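# Place the red cube beside the right-hand blue cube

## Task

Set the red cube down on the table near whichever blue cube sits farther toward the robot's right side (the -y direction), without moving that blue cube, and finish with neither gripper touching any cube.

## Robot and tools

Robot: two arms, left_arm and right_arm, each with a parallel two-finger gripper. Nominal base positions in the scene frame are left_arm (+0.021, +0.309, 0) m, yawed about +0.024 quaternion z, and right_arm (-0.034, -0.226, 0) m, yawed about -0.029. A camera stand sits behind the arms. Joint limits (rad), base to gripper: waist -2.618..3.054, shoulder 0..3.142, elbow 0..3.142 (straight at 2.901), wrist pitch -1.571..1.571, wrist yaw -1.571..1.571, wrist roll -2.094..2.094. The fingers point along the gripper's +z axis and close along its y axis. end_effector_position is the spot between the pads, roughly 1 cm short of the fingertips.

Frames: the scene frame has its origin at table-top height, halfway between the two nominal bases, with +x pointing out over the table, +y toward left_arm and +z up. Arm names do not match left/right in images. Hand positions, orientations and targets in results are given in each arm's own base frame. Fixed cameras and the table use the scene frame.

Command rows: every row has 14 numbers, each in [-1, 1]: left_arm dx, dy, dz, rx, ry, rz, opening, then right_arm in the same order. Both arms must always be filled in. dx..rz are an offset, not a pose: they are measured from that arm's Hand target as it stood when the action or move began, along that arm's base axes, and rotation is about the Hand target position. rx, ry, rz form one rotation vector. Scale: 1.0 equals 0.6 m or 180 degrees. All rows of one action or one move list count from the same starting Hand target, not from the previous row; sending the same offset in a new call moves the arm further again. Six zeros re-request the current Hand target. Opening is absolute: +1 fully open (0.094 m), -1 closed. A 0 there means half open, so to leave a gripper unchanged resend its current opening value.

execute_actions: actions is a list of actions; each action is a table of up to 15 rows, one per 1/30 s step; a shorter table repeats its final row to fill 15 steps. cameras (optional) names images to return; an empty actions list returns all images and the full state.

move: target is one 14-number row or a list of up to 15 rows, all offsets from the same starting Hand targets. speed is path top speed in m/s (0.002 to 2.9, default 0.25; rotation capped at twice that in rad/s), one value or one per target. blend (m) rounds corners between listed targets; 0 stops at each. opening_speed changes openings gradually, in scale units per second, at least 0.2. grip_force sets the per-pad force limit in newtons, 10 to 50, one value or one per arm; it persists, and low values make closing slow. blocking=false returns after about 0.5 s while the move continues. Whole moves are capped at 10 s of path. Paths do not avoid obstacles or the other arm, and faster moves strike harder and stray more.

wait: seconds 0 to 10, arms hold their last command. stop: brakes a running move. zoom_image: camera (cam_high, cam_low, cam_left_wrist, cam_right_wrist) and region [x0, y0, x1, y1] in pixels, at most 504 by 504, from that camera's latest image (all are 896x504). finished_scene: scene is the current scene number; call it only once the cube is placed and both grippers are clear.

Results: per arm, end_effector_position (m) and end_effector_quat_wxyz in its base frame; Hand target (the last commanded pose after clipping, which the next offset builds on); Tool commands; grip_measured on the same -1..1 scale (reads a bit wide when empty, a few thousandths narrower than a hard part when squeezing); grip_effort_nm (motor effort, negative closing, not pad force); joint positions, velocities and torques; motor temperatures. A move also prints a move: line such as done, off_target, moving, held or fault, plus limits like paced or held. done means at rest within 10 mm and 2 degrees of the target; neither done nor off_target tells you about contact. Arms often settle a few centimetres short of a command in free air; sending the gap again as an offset fixes it. Orientation commands are clipped to 40 degrees from the current orientation each step.

Caution: do not drop the cube from height, release it while it is moving, or knock anything off the table. Approach the table and cubes slowly; a target set far past contact presses hard, and a blocked arm keeps pushing until commanded back. Keep the two grippers, their housings and wrist cameras apart; the wrist camera cable counts as part of the arm. Avoid routing paths close to an arm's own base. Holding loads or straining toward unreachable poses heats motors: a MOTOR HOT line appears at 75 °C and at 90 °C that arm folds and stops working. Loose objects may occasionally be nudged by outside disturbances, so check positions with the cameras before finishing.

Each tool is called after "Request:" as name([rows], argument=value, ...), one row to a line, values as JSON.

## Session

Request:
execute_actions(actions=[])

Scene clock: 0.00 s.
left_arm: end_effector_position=(+0.3942, +0.0095, +0.0988) grip_measured=+1.000 grip_effort_nm=n/a end_effector_quat_wxyz=(+0.598, -0.022, +0.800, +0.032) | right_arm: end_effector_position=(+0.3847, +0.0216, +0.1141) grip_measured=+1.000 grip_effort_nm=n/a end_effector_quat_wxyz=(+0.617, +0.016, +0.786, -0.031)
Joint positions: left_arm=[-0.025 1.568 0.322 0.959 -0.101 -0.003 0.094] | right_arm=[0.156 1.502 0.292 0.964 0.22 0.025 0.094]
Joint velocities: within noise
Joint torques (N m): no reading
Motor temperatures (°C): left_arm=[26 26 28 24 23 25 27] | right_arm=[25 28 29 27 24 26 24]
Heat: left arm: 28 °C; right arm: 29 °C.
Hand target: left_arm +0.3963, +0.0095, +0.1043; +0.605, -0.022, +0.796, +0.032 | right_arm +0.3848, +0.0215, +0.1136; +0.615, +0.016, +0.788, -0.032
Tool commands: left_gripper/opening=+1.0 right_gripper/opening=+1.0

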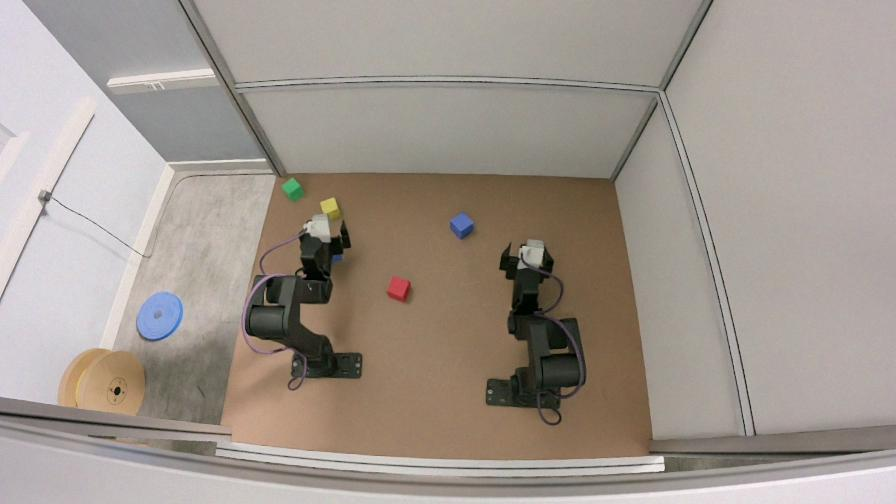

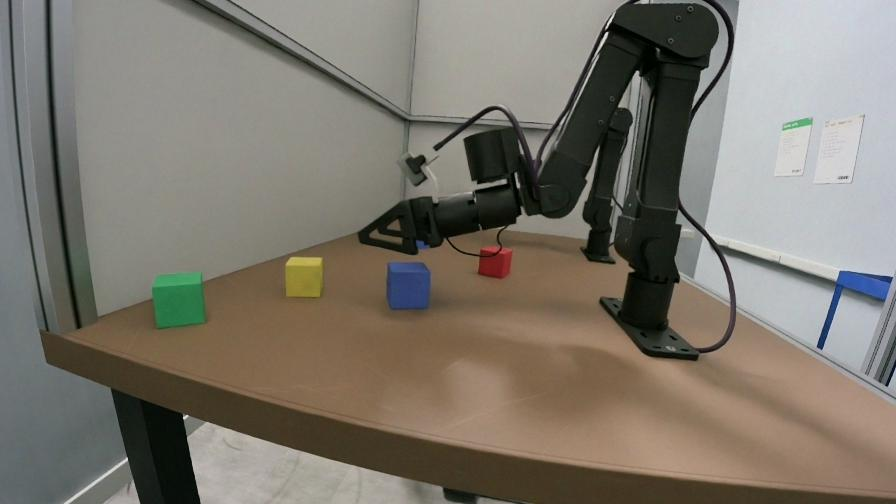

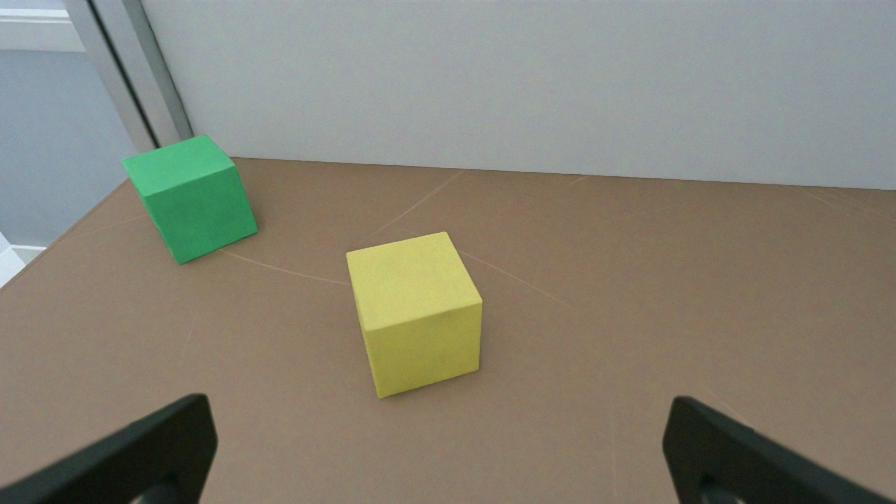

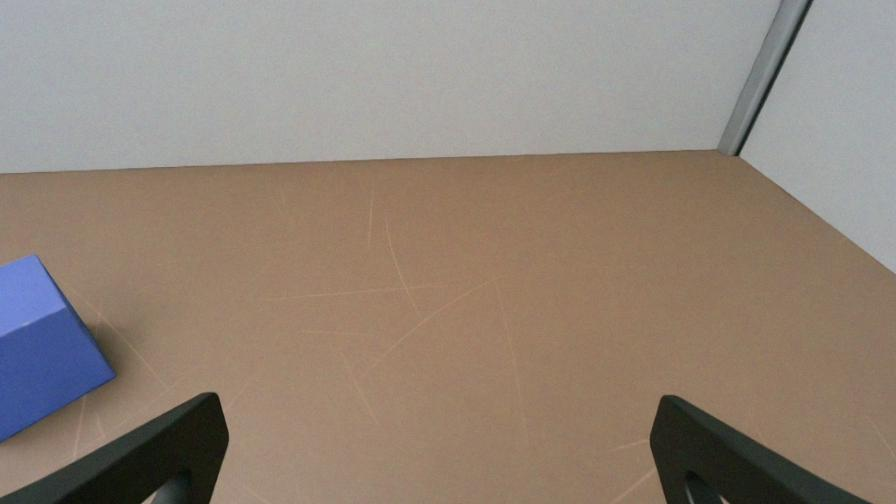

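Request:
zoom_image(camera="cam_high", region=[360, 190, 500, 320])

Request:
zoom_image(camera="cam_high", region=[270, 165, 370, 275])

Request:
zoom_image(camera="cam_low", region=[360, 200, 560, 320])

Scaled by 3.600.

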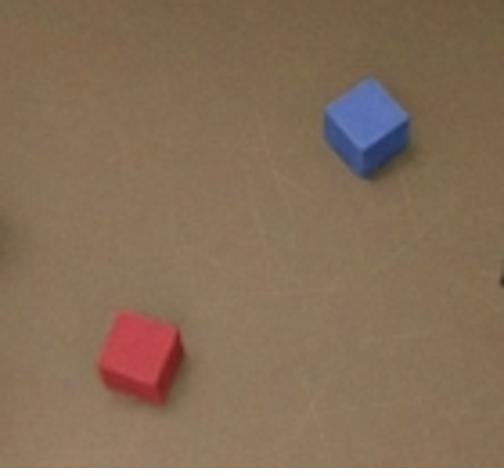

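Scaled by 4.582.

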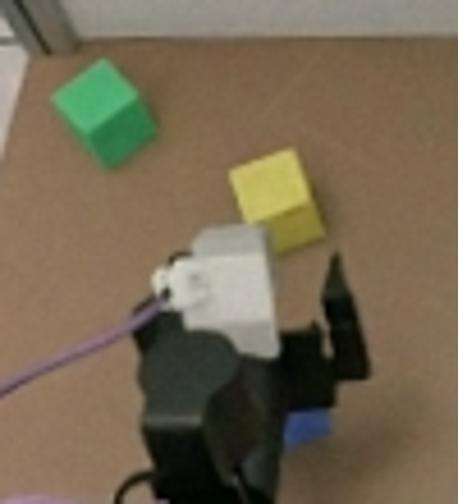

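Scaled by 2.520.

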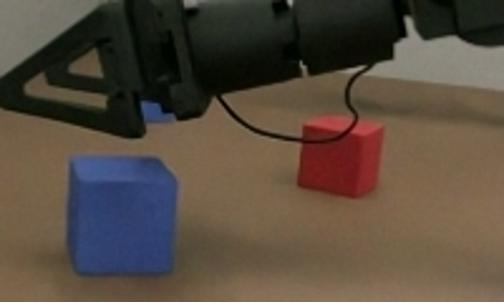

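Request:
zoom_image(camera="cam_high", region=[240, 300, 380, 410])

Request:
zoom_image(camera="cam_high", region=[470, 320, 610, 440])

Request:
zoom_image(camera="cam_high", region=[470, 220, 580, 320])

Scaled by 3.600.

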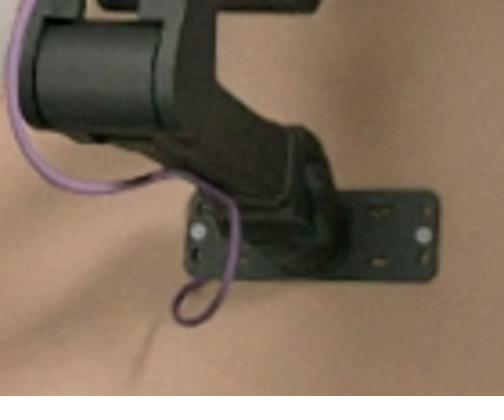

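Scaled by 3.600.

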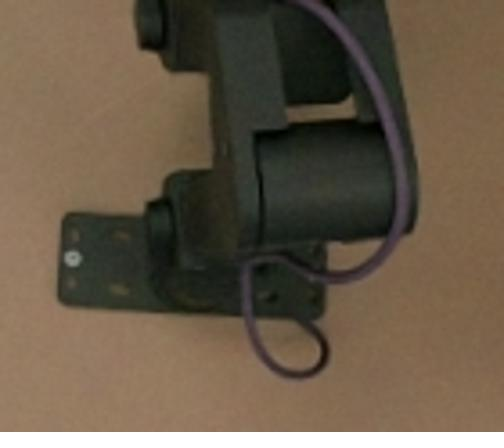

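Scaled by 4.582.

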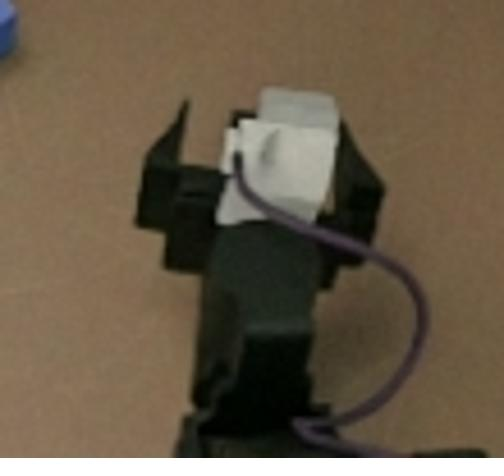

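Request:
move(target=[-0.3612, -0.3117, 0.0272, 0.0241, 0.2756, -0.1084, 1, 0, 0, 0, 0, 0, 0, 1], speed=0.3, cameras=["cam_high", "cam_left_wrist"])

Scene clock: 307.23 s.
left_arm: end_effector_position=(+0.1775, -0.1723, +0.1126) grip_measured=+1.000 grip_effort_nm=-0.03 end_effector_quat_wxyz=(+0.209, +0.147, +0.966, -0.028) | right_arm: end_effector_position=(+0.3847, +0.0216, +0.1141) grip_measured=+1.000 grip_effort_nm=-0.02 end_effector_quat_wxyz=(+0.617, +0.016, +0.786, -0.031)
Joint positions: left_arm=[-0.965 1.14 0.839 -0.931 -0.262 -0.618 0.094] | right_arm=[0.156 1.502 0.292 0.964 0.22 0.025 0.094]
Joint torques (N m): left_arm=[-0.66 -1.44 9.17 0.86 -0.21 -0.09] | right_arm=[-0.09 -4.92 6.38 1.82 0.06 0.02]
Motor temperatures (°C): left_arm=[26 29 30 36 23 25 27] | right_arm=[24 30 32 42 24 26 24]
Heat: left arm: 36 °C; right arm: 42 °C.
Hand target: left_arm +0.1795, -0.1775, +0.1206; +0.214, +0.146, +0.965, -0.033 | right_arm +0.3848, +0.0215, +0.1136; +0.615, +0.016, +0.788, -0.032
Off the commanded pose: left_arm 0.010 m, 1 deg | right_arm 0.000 m, 0 deg.
move: done
camera_calibration:
cam_left_wrist: T_world_to_cam=[[-0.29269, -0.956156, 0.00994694, -0.114894], [-0.956196, 0.292621, -0.00785408, 0.261078], [0.00459904, -0.01181, -0.99992, 0.198498], [0, 0, 0, 1]] pos_world=[0.2151, -0.183909, 0.201675]
Images, in order (width x height): cam_high 896x504, cam_left_wrist 896x504.

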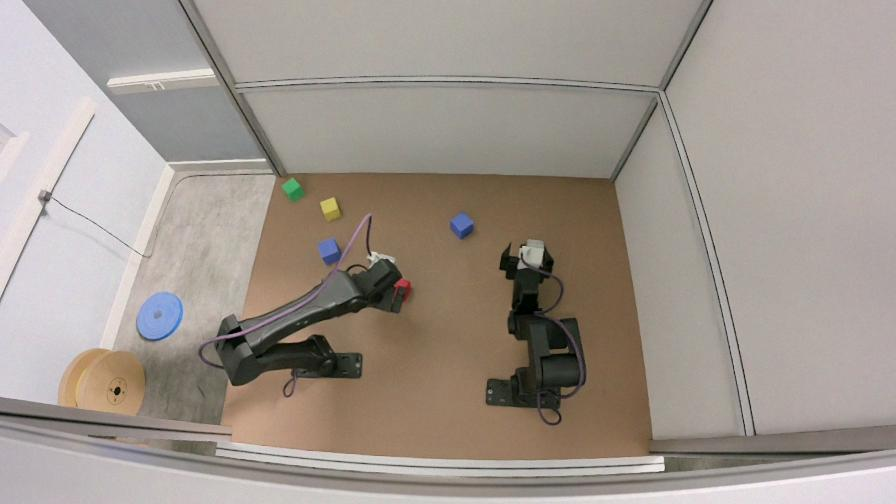

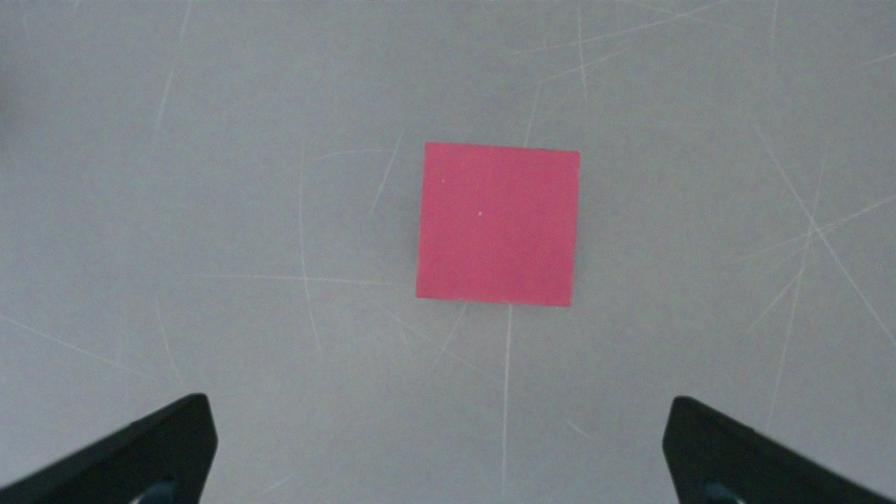

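Request:
move([
  [0.0365, -0.0403, -0.0655, 0, 0, -0.0183, 1, 0, 0, 0, 0, 0, 0, 1],
  [0.0695, -0.0525, -0.141, 0, 0, -0.0183, 1, 0, 0, 0, 0, 0, 0, 1],
], speed=0.2, blend=[0.02, 0], cameras=["cam_high", "cam_left_wrist"])

Scene clock: 398.67 s.
left_arm: end_effector_position=(+0.2191, -0.2106, +0.0413) grip_measured=+1.000 grip_effort_nm=-0.03 end_effector_quat_wxyz=(+0.213, +0.175, +0.960, -0.042) | right_arm: end_effector_position=(+0.3847, +0.0216, +0.1141) grip_measured=+1.000 grip_effort_nm=-0.02 end_effector_quat_wxyz=(+0.617, +0.016, +0.786, -0.031)
Joint positions: left_arm=[-0.894 1.425 0.734 -0.493 -0.212 -0.493 0.094] | right_arm=[0.156 1.502 0.292 0.964 0.22 0.025 0.094]
Joint torques (N m): left_arm=[0.68 -3.11 5.37 1.25 -0.14 0.09] | right_arm=[-0.02 -4.88 6.39 1.83 0.07 0.02]
Heat: left arm: 34 °C; right arm: 43 °C.
Hand target: left_arm +0.2212, -0.2090, +0.0360; +0.213, +0.174, +0.961, -0.039 | right_arm +0.3848, +0.0215, +0.1136; +0.615, +0.016, +0.788, -0.032
Off the commanded pose: left_arm 0.006 m, 0 deg | right_arm 0.000 m, 0 deg.
move: done
camera_calibration:
cam_left_wrist: T_world_to_cam=[[-0.350603, -0.93625, 0.0226682, -0.122272], [-0.936454, 0.350178, -0.0207461, 0.319885], [0.0114857, -0.0285014, -0.999528, 0.121543], [0, 0, 0, 1]] pos_world=[0.255293, -0.22303, 0.130893]
Images, in order (width x height): cam_high 896x504, cam_left_wrist 896x504.

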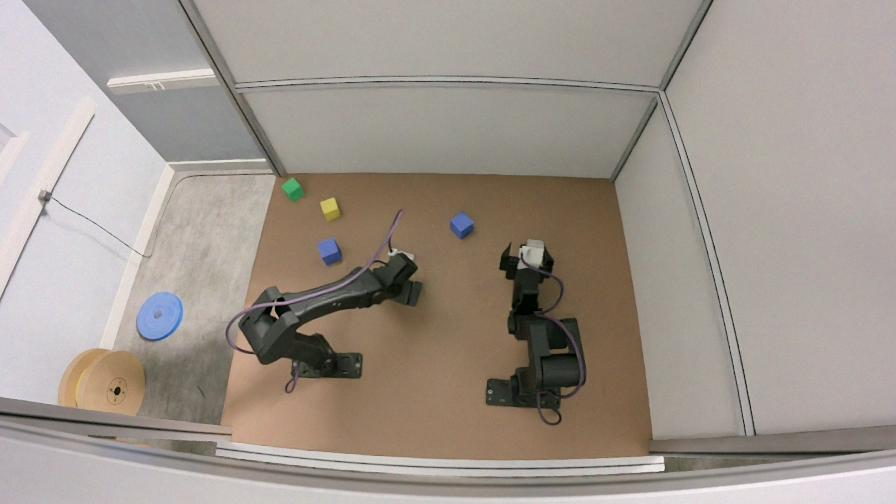

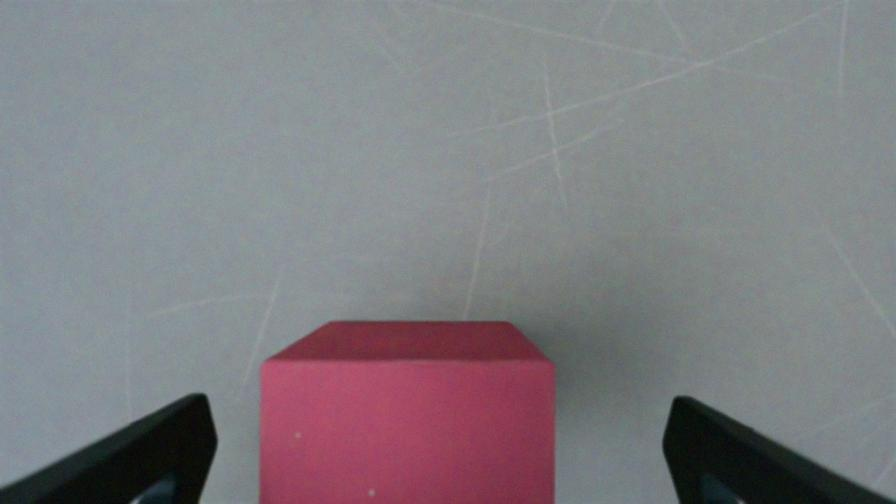

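Request:
move([
  [0.0, 0.0117, -0.0217, 0, 0, 0, 1, 0, 0, 0, 0, 0, 0, 1],
  [0.0, 0.0117, -0.0217, 0, 0, 0, -0.05, 0, 0, 0, 0, 0, 0, 1],
  [0.0, 0.0117, 0.08, 0, 0, 0, -0.05, 0, 0, 0, 0, 0, 0, 1],
], speed=0.2, cameras=["cam_high", "cam_left_wrist"])

Scene clock: 427.00 s.
left_arm: end_effector_position=(+0.2139, -0.1987, +0.0692) grip_measured=+0.058 grip_effort_nm=-1.06 end_effector_quat_wxyz=(+0.194, +0.180, +0.964, -0.028) | right_arm: end_effector_position=(+0.3847, +0.0216, +0.1141) grip_measured=+1.000 grip_effort_nm=-0.02 end_effector_quat_wxyz=(+0.617, +0.016, +0.786, -0.031)
Joint positions: left_arm=[-0.876 1.365 0.822 -0.686 -0.202 -0.473 0.05] | right_arm=[0.156 1.502 0.292 0.964 0.22 0.025 0.094]
Joint torques (N m): left_arm=[0.77 -5.85 8.44 0.9 -0.17 0.06] | right_arm=[-0.06 -4.89 6.43 1.82 0.06 0.02]
Heat: left arm: 32 °C; right arm: 43 °C.
Hand target: left_arm +0.2212, -0.2021, +0.0841; +0.213, +0.174, +0.961, -0.039 | right_arm +0.3848, +0.0215, +0.1136; +0.615, +0.016, +0.788, -0.032
Off the commanded pose: left_arm 0.017 m, 3 deg | right_arm 0.000 m, 0 deg.
move: off_target (left_arm)
camera_calibration:
cam_left_wrist: T_world_to_cam=[[-0.353764, -0.935334, 0.000713714, -0.111211], [-0.935105, 0.353694, 0.0219037, 0.308869], [-0.0207397, 0.00708133, -0.99976, 0.16385], [0, 0, 0, 1]] pos_world=[0.252881, -0.214425, 0.157124]
Images, in order (width x height): cam_high 896x504, cam_left_wrist 896x504.

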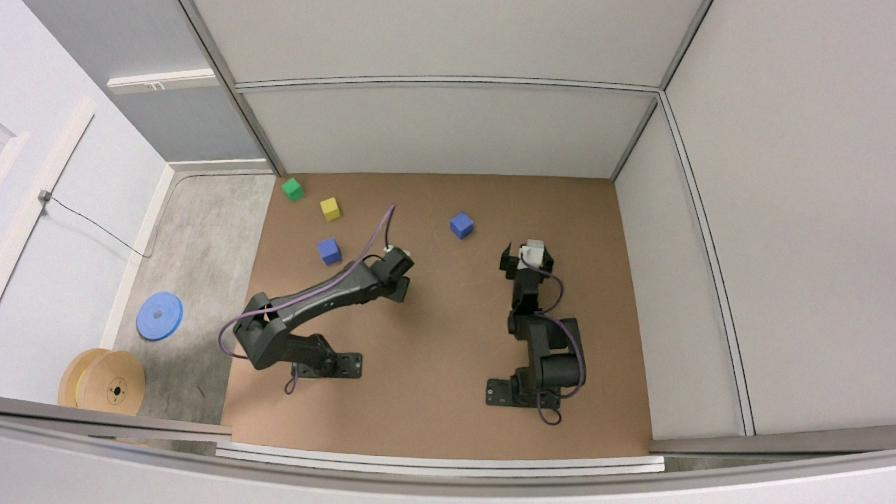

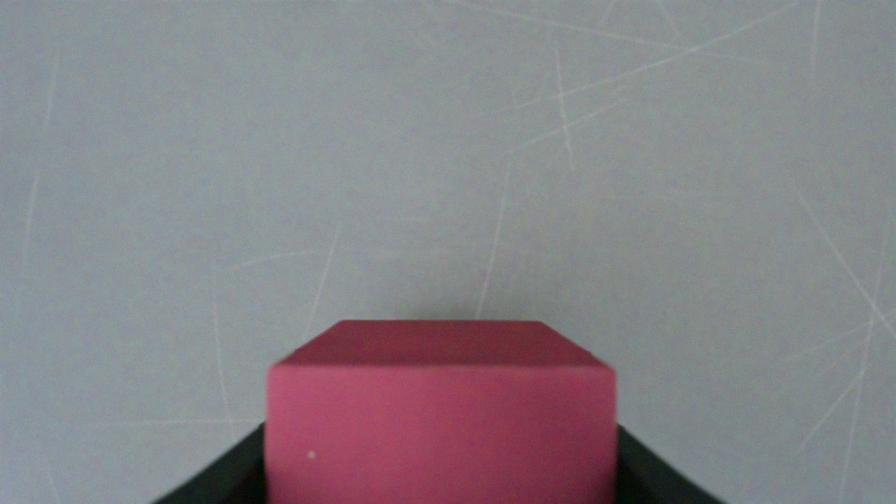

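Request:
move(target=[0.2363, -0.2032, 0.0598, 0, 0, -0.1167, -0.05, 0, 0, 0, 0, 0, 0, 1], speed=0.3, cameras=["cam_high", "cam_left_wrist"])

Scene clock: 445.83 s.
left_arm: end_effector_position=(+0.3558, -0.3198, +0.1183) grip_measured=+0.058 grip_effort_nm=-1.06 end_effector_quat_wxyz=(+0.199, +0.346, +0.914, -0.074) | right_arm: end_effector_position=(+0.3847, +0.0216, +0.1141) grip_measured=+1.000 grip_effort_nm=-0.02 end_effector_quat_wxyz=(+0.617, +0.016, +0.786, -0.031)
Joint positions: left_arm=[-0.738 1.971 1.669 -0.842 -0.009 -0.012 0.05] | right_arm=[0.156 1.502 0.292 0.964 0.22 0.025 0.094]
Joint torques (N m): left_arm=[0.55 -7.8 9.62 1.01 0.05 0.07] | right_arm=[-0.05 -4.89 6.39 1.83 0.07 0.02]
Heat: left arm: 33 °C; right arm: 43 °C.
Hand target: left_arm +0.3630, -0.3240, +0.1199; +0.202, +0.346, +0.913, -0.077 | right_arm +0.3848, +0.0215, +0.1136; +0.615, +0.016, +0.788, -0.032
Off the commanded pose: left_arm 0.009 m, 1 deg | right_arm 0.000 m, 0 deg.
move: done
camera_calibration:
cam_left_wrist: T_world_to_cam=[[-0.659107, -0.75193, 0.013405, -0.00854593], [-0.752049, 0.659022, -0.0106158, 0.519712], [-0.000851831, -0.0170781, -0.999854, 0.201876], [0, 0, 0, 1]] pos_world=[0.385388, -0.34548, 0.207479]
Images, in order (width x height): cam_high 896x504, cam_left_wrist 896x504.

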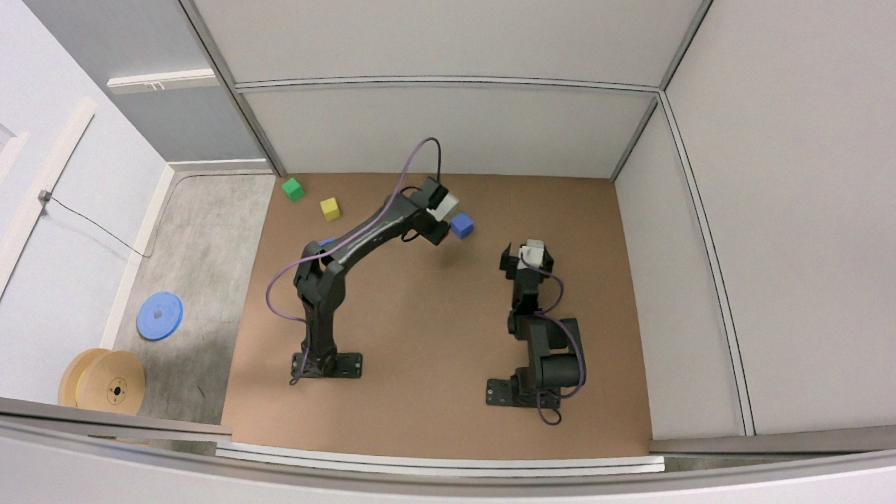

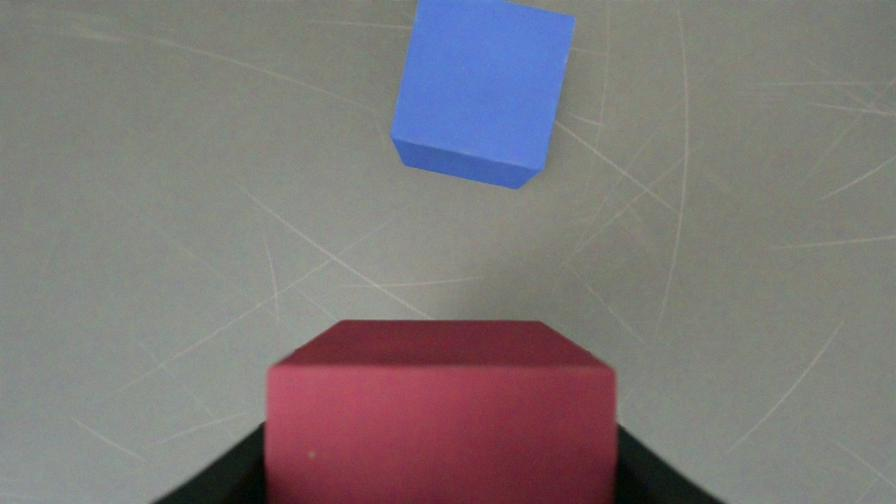

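Request:
zoom_image(camera="cam_left_wrist", region=[360, 0, 620, 200])

Request:
zoom_image(camera="cam_high", region=[390, 160, 510, 260])

Scaled by 1.938.

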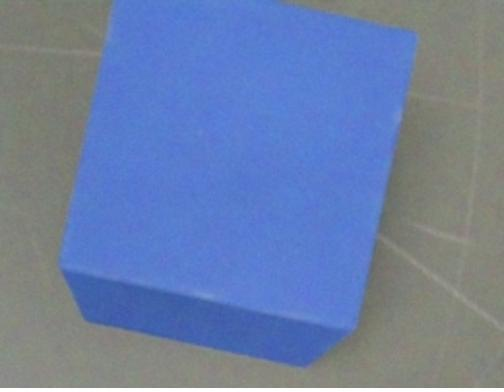

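Scaled by 4.200.

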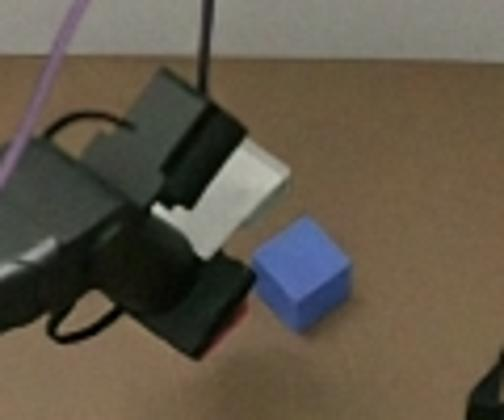

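Request:
move(target=[0.0337, -0.0312, -0.0998, 0, 0, -0.0639, -0.05, 0, 0, 0, 0, 0, 0, 1], speed=0.2, cameras=["cam_high", "cam_left_wrist", "cam_low"])

Scene clock: 521.10 s.
left_arm: end_effector_position=(+0.3725, -0.3354, +0.0574) grip_measured=+0.058 grip_effort_nm=-1.06 end_effector_quat_wxyz=(+0.178, +0.436, +0.878, -0.088) | right_arm: end_effector_position=(+0.3847, +0.0216, +0.1141) grip_measured=+1.000 grip_effort_nm=-0.02 end_effector_quat_wxyz=(+0.617, +0.016, +0.786, -0.031)
Joint positions: left_arm=[-0.705 2.127 1.669 -0.721 0.083 0.2 0.05] | right_arm=[0.156 1.502 0.292 0.964 0.22 0.025 0.094]
Joint torques (N m): left_arm=[0.69 -9.32 8.66 1.3 0.15 0.09] | right_arm=[-0.05 -4.92 6.39 1.82 0.07 0.03]
Motor temperatures (°C): left_arm=[26 30 36 31 23 25 31] | right_arm=[24 30 33 44 24 26 24]
Heat: left arm: 36 °C; right arm: 44 °C.
Hand target: left_arm +0.3833, -0.3425, +0.0601; +0.193, +0.436, +0.874, -0.097 | right_arm +0.3848, +0.0215, +0.1136; +0.615, +0.016, +0.788, -0.032
Off the commanded pose: left_arm 0.013 m, 2 deg | right_arm 0.000 m, 0 deg.
move: off_target (left_arm)
camera_calibration:
cam_left_wrist: T_world_to_cam=[[-0.79446, -0.60711, 0.0158312, 0.090419], [-0.606892, 0.79461, 0.0166436, 0.531733], [-0.0226842, 0.00361484, -0.999736, 0.15585], [0, 0, 0, 1]] pos_world=[0.398075, -0.36819, 0.145527]
Images, in order (width x height): cam_high 896x504, cam_low 896x504, cam_left_wrist 896x504.

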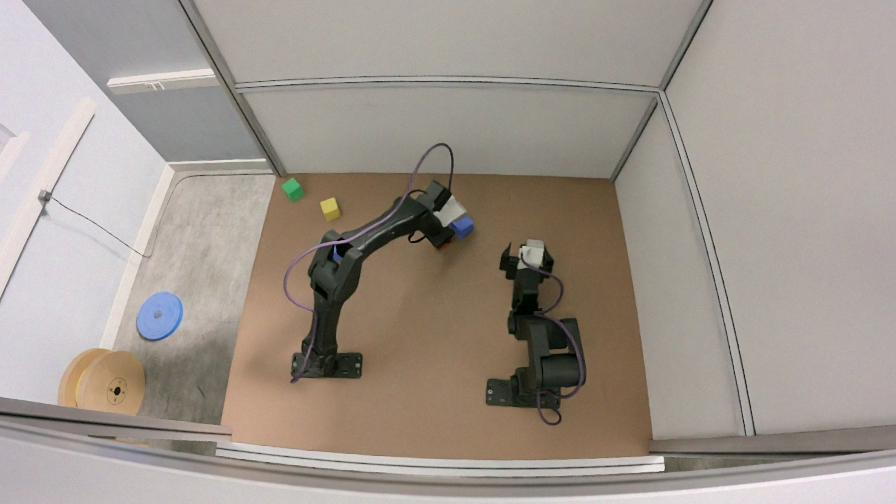

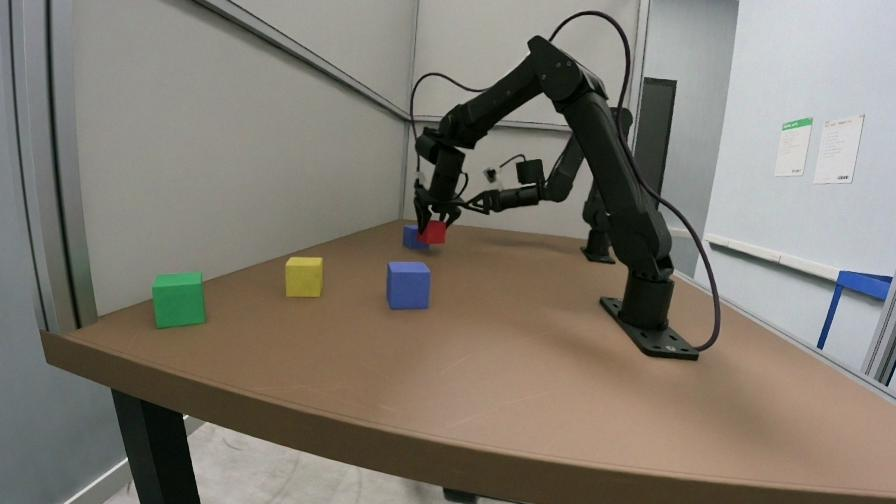

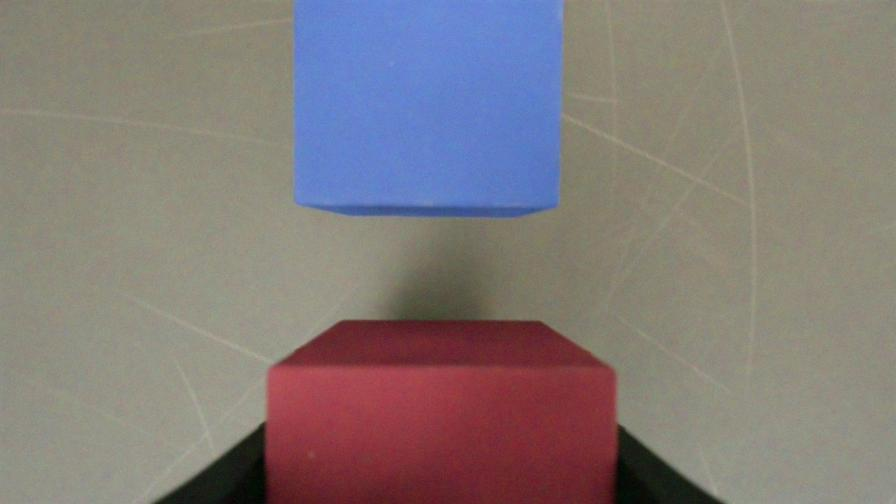

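Request:
move(target=[0.0058, -0.0077, -0.0468, 0, 0, 0, -0.05, 0, 0, 0, 0, 0, 0, 1], speed=0.1, cameras=["cam_low", "cam_left_wrist"])

Scene clock: 548.23 s.
left_arm: end_effector_position=(+0.3845, -0.3457, +0.0431) grip_measured=+0.058 grip_effort_nm=-1.06 end_effector_quat_wxyz=(+0.196, +0.435, +0.874, -0.093) | right_arm: end_effector_position=(+0.3847, +0.0216, +0.1141) grip_measured=+1.000 grip_effort_nm=-0.02 end_effector_quat_wxyz=(+0.617, +0.016, +0.786, -0.031)
Joint positions: left_arm=[-0.705 2.173 1.669 -0.639 0.084 0.201 0.05] | right_arm=[0.156 1.502 0.292 0.964 0.22 0.025 0.094]
Joint torques (N m): left_arm=[0.42 -9.29 5.94 1.38 0.14 0.05] | right_arm=[-0.09 -4.89 6.39 1.83 0.06 0.02]
Heat: left arm: 35 °C; right arm: 44 °C.
Hand target: left_arm +0.3868, -0.3472, +0.0319; +0.193, +0.436, +0.874, -0.097 | right_arm +0.3848, +0.0215, +0.1136; +0.615, +0.016, +0.788, -0.032
Off the commanded pose: left_arm 0.011 m, 1 deg | right_arm 0.000 m, 0 deg.
move: off_target (left_arm)
camera_calibration:
cam_left_wrist: T_world_to_cam=[[-0.795319, -0.606138, 0.00809496, 0.0948748], [-0.606169, 0.795104, -0.0192092, 0.548967], [0.0052071, -0.0201844, -0.999783, 0.122846], [0, 0, 0, 1]] pos_world=[0.407583, -0.376499, 0.132597]
Images, in order (width x height): cam_low 896x504, cam_left_wrist 896x504.

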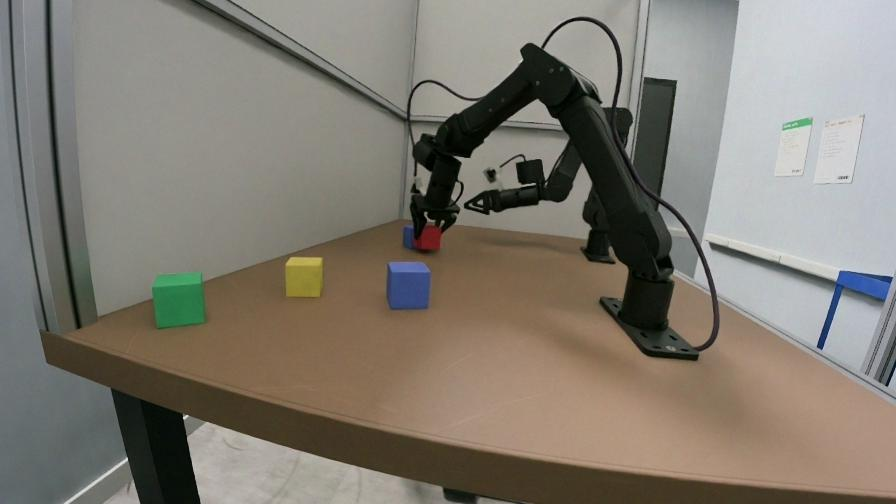

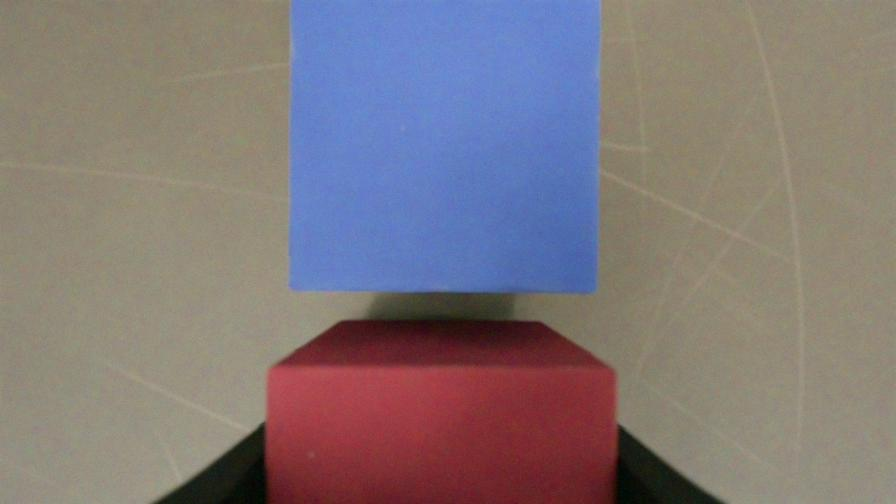

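Request:
move(target=[-0.005, 0.0067, -0.0158, 0, 0, 0, -0.05, 0, 0, 0, 0, 0, 0, 1], speed=0.1, cameras=["cam_left_wrist"])

Scene clock: 567.83 s.
left_arm: end_effector_position=(+0.3817, -0.3436, +0.0322) grip_measured=+0.058 grip_effort_nm=-1.06 end_effector_quat_wxyz=(+0.195, +0.436, +0.874, -0.093) | right_arm: end_effector_position=(+0.3847, +0.0216, +0.1141) grip_measured=+1.000 grip_effort_nm=-0.02 end_effector_quat_wxyz=(+0.617, +0.016, +0.786, -0.031)
Joint positions: left_arm=[-0.705 2.173 1.625 -0.595 0.085 0.201 0.05] | right_arm=[0.156 1.502 0.292 0.964 0.22 0.025 0.094]
Joint torques (N m): left_arm=[0.64 -9.7 5.48 1.33 0.15 0.08] | right_arm=[-0.08 -4.92 6.41 1.82 0.06 0.02]
Heat: left arm: 34 °C; right arm: 44 °C.
Hand target: left_arm +0.3838, -0.3432, +0.0224; +0.193, +0.436, +0.874, -0.097 | right_arm +0.3848, +0.0215, +0.1136; +0.615, +0.016, +0.788, -0.032
Off the commanded pose: left_arm 0.010 m, 0 deg | right_arm 0.000 m, 0 deg.
move: done
camera_calibration:
cam_left_wrist: T_world_to_cam=[[-0.79553, -0.605847, 0.00906041, 0.0942259], [-0.605904, 0.795338, -0.0178433, 0.545184], [0.00360425, -0.0196847, -0.9998, 0.112742], [0, 0, 0, 1]] pos_world=[0.404882, -0.374299, 0.121594]
Images, in order (width x height): cam_left_wrist 896x504.

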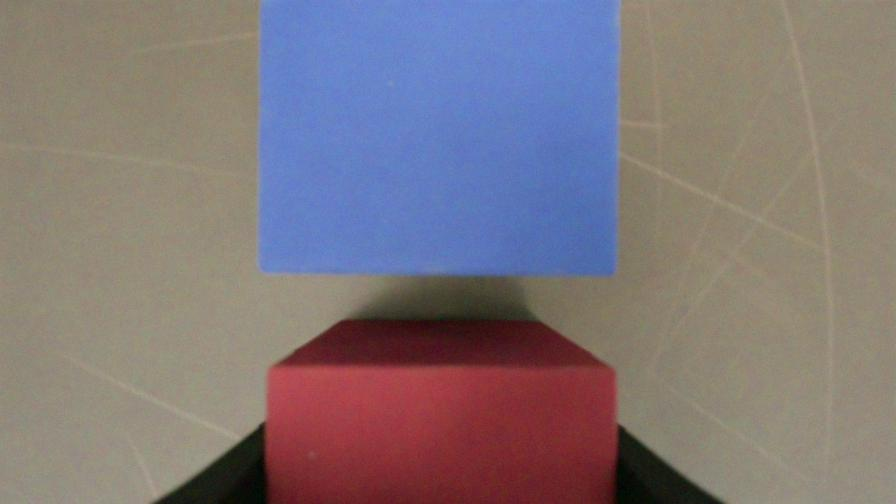

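Request:
move([
  [0, 0, 0, 0, 0, 0, 0.7, 0, 0, 0, 0, 0, 0, 1],
  [-0.0339, 0.045, 0.1208, 0, 0, 0, 0.7, 0, 0, 0, 0, 0, 0, 1],
], speed=0.2, cameras=["cam_high", "cam_low", "cam_left_wrist"])

Scene clock: 585.50 s.
left_arm: end_effector_position=(+0.3623, -0.3175, +0.0801) grip_measured=+0.699 grip_effort_nm=0.04 end_effector_quat_wxyz=(+0.182, +0.436, +0.877, -0.090) | right_arm: end_effector_position=(+0.3847, +0.0216, +0.1141) grip_measured=+1.000 grip_effort_nm=-0.02 end_effector_quat_wxyz=(+0.617, +0.016, +0.786, -0.031)
Joint positions: left_arm=[-0.687 2.027 1.606 -0.751 0.092 0.218 0.08] | right_arm=[0.156 1.502 0.292 0.964 0.22 0.025 0.094]
Joint torques (N m): left_arm=[0.68 -12.44 6.82 0.92 0.15 0.08] | right_arm=[-0.08 -4.93 6.39 1.82 0.06 0.03]
Heat: left arm: 33 °C; right arm: 44 °C.
Hand target: left_arm +0.3634, -0.3162, +0.0949; +0.193, +0.436, +0.874, -0.097 | right_arm +0.3848, +0.0215, +0.1136; +0.615, +0.016, +0.788, -0.032
Off the commanded pose: left_arm 0.015 m, 2 deg | right_arm 0.000 m, 0 deg.
move: off_target (left_arm)
camera_calibration:
cam_left_wrist: T_world_to_cam=[[-0.795321, -0.605995, 0.0153095, 0.093534], [-0.605953, 0.795463, 0.00778519, 0.511667], [-0.0168959, -0.0030851, -0.999852, 0.173985], [0, 0, 0, 1]] pos_world=[0.387375, -0.349794, 0.168544]
Images, in order (width x height): cam_high 896x504, cam_low 896x504, cam_left_wrist 896x504.

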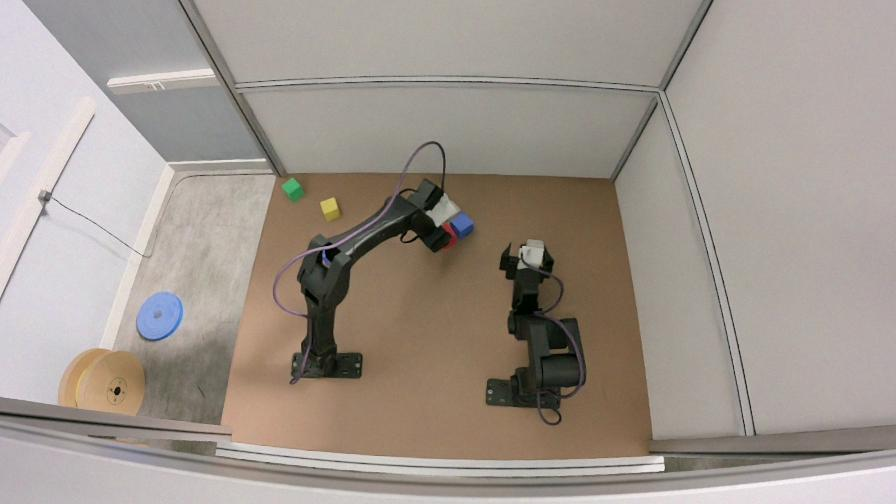

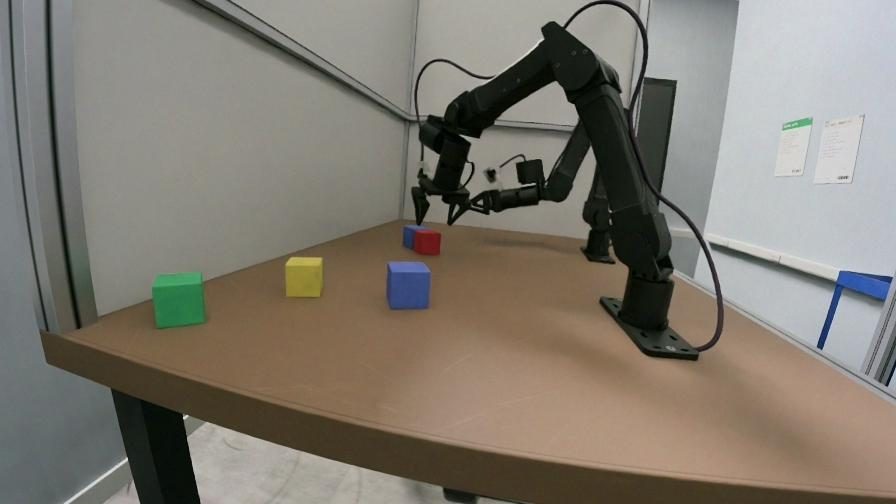

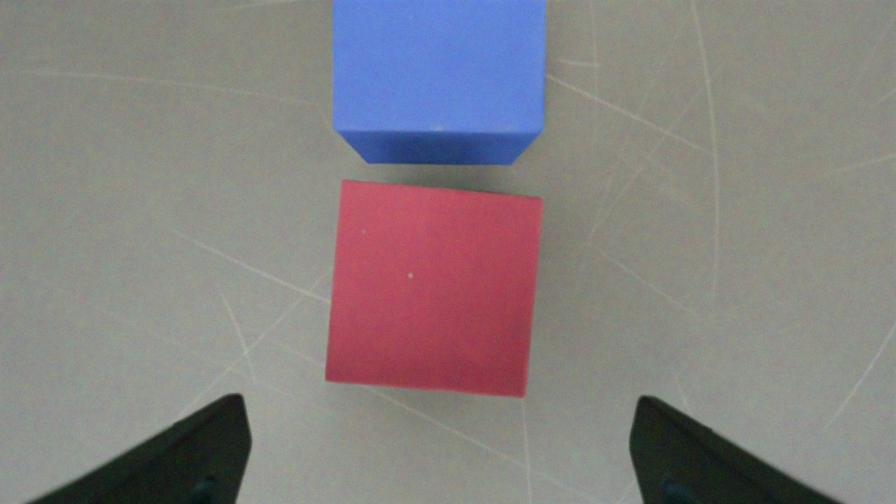

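Request:
move(target=[-0.1073, 0.5537, 0.0418, 0, 0, 0.2944, 1, 0, 0, 0, 0, 0, 0, 1], speed=0.4, cameras=["cam_high", "cam_left_wrist"])

Request:
zoom_image(camera="cam_high", region=[410, 180, 510, 270])

Request:
zoom_image(camera="cam_high", region=[270, 165, 370, 275])

Request:
zoom_image(camera="cam_left_wrist", region=[300, 130, 600, 380])

Scene clock: 705.43 s.
left_arm: end_effector_position=(+0.3046, +0.0161, +0.1177) grip_measured=+0.999 grip_effort_nm=0.03 end_effector_quat_wxyz=(+0.213, -0.001, +0.977, +0.002) | right_arm: end_effector_position=(+0.3847, +0.0216, +0.1141) grip_measured=+1.000 grip_effort_nm=-0.02 end_effector_quat_wxyz=(+0.617, +0.016, +0.786, -0.031)
Joint positions: left_arm=[0.062 1.302 0.952 -0.791 0.021 0.055 0.094] | right_arm=[0.156 1.502 0.292 0.964 0.22 0.025 0.094]
Joint torques (N m): left_arm=[0.5 -5.85 5.57 0.99 0.11 0.09] | right_arm=[-0.06 -4.88 6.41 1.83 0.07 0.02]
Motor temperatures (°C): left_arm=[26 36 33 30 23 25 29] | right_arm=[24 31 33 44 24 26 24]
Heat: left arm: 36 °C; right arm: 44 °C.
Hand target: left_arm +0.2991, +0.0160, +0.1200; +0.216, +0.000, +0.976, +0.000 | right_arm +0.3848, +0.0215, +0.1136; +0.615, +0.016, +0.788, -0.032
Off the commanded pose: left_arm 0.006 m, 0 deg | right_arm 0.000 m, 0 deg.
move: done
camera_calibration:
cam_left_wrist: T_world_to_cam=[[0.00621981, -0.999906, 0.0121984, 0.0117996], [-0.999892, -0.00638158, -0.0132679, 0.346362], [0.0133445, -0.0121145, -0.999838, 0.202565], [0, 0, 0, 1]] pos_world=[0.343548, 0.0164628, 0.206984]
Images, in order (width x height): cam_high 896x504, cam_left_wrist 896x504.

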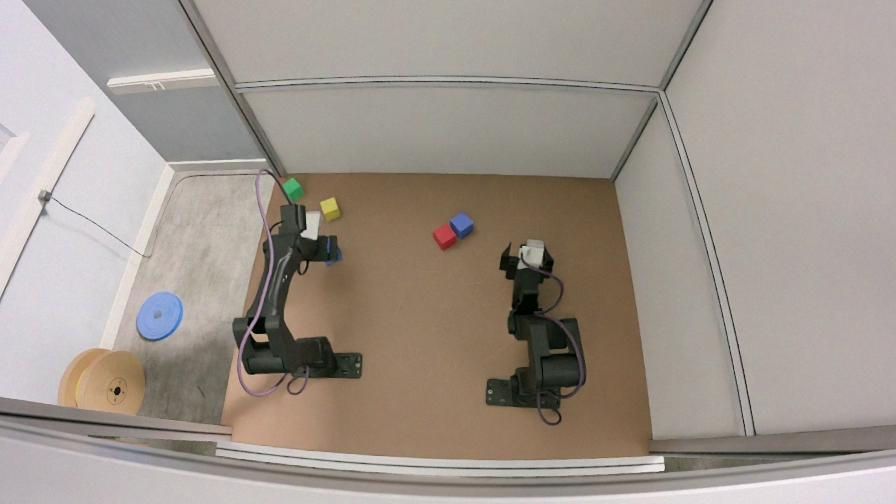

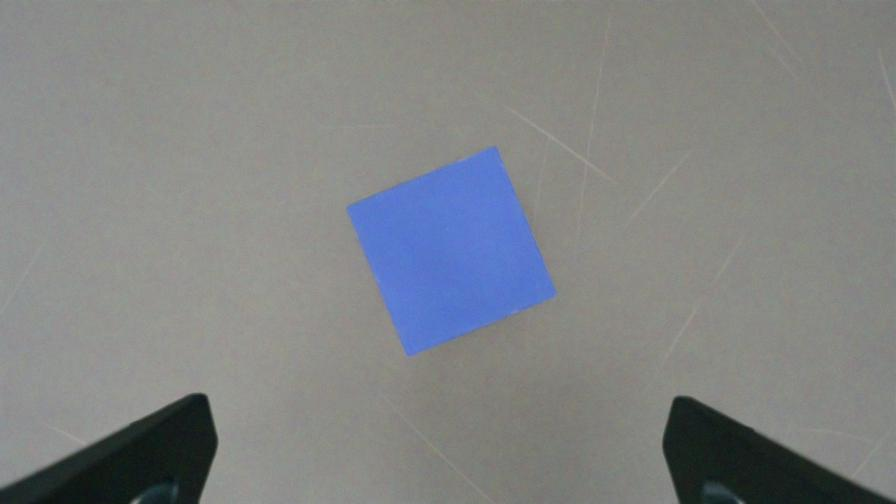

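Scaled by 5.040.

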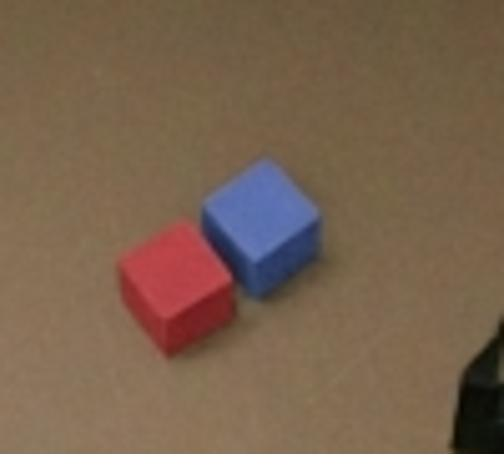

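Scaled by 4.582.

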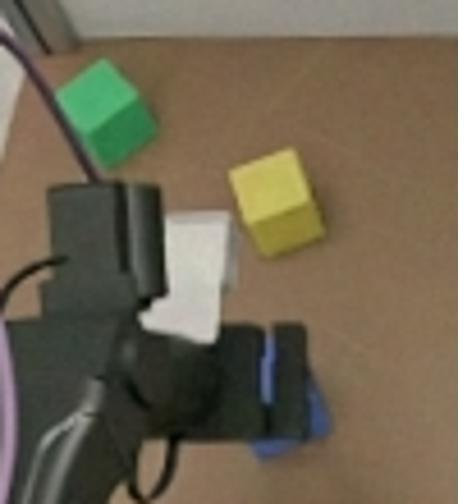

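Scaled by 1.680.

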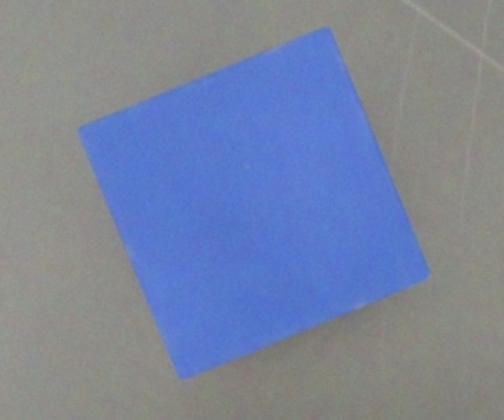

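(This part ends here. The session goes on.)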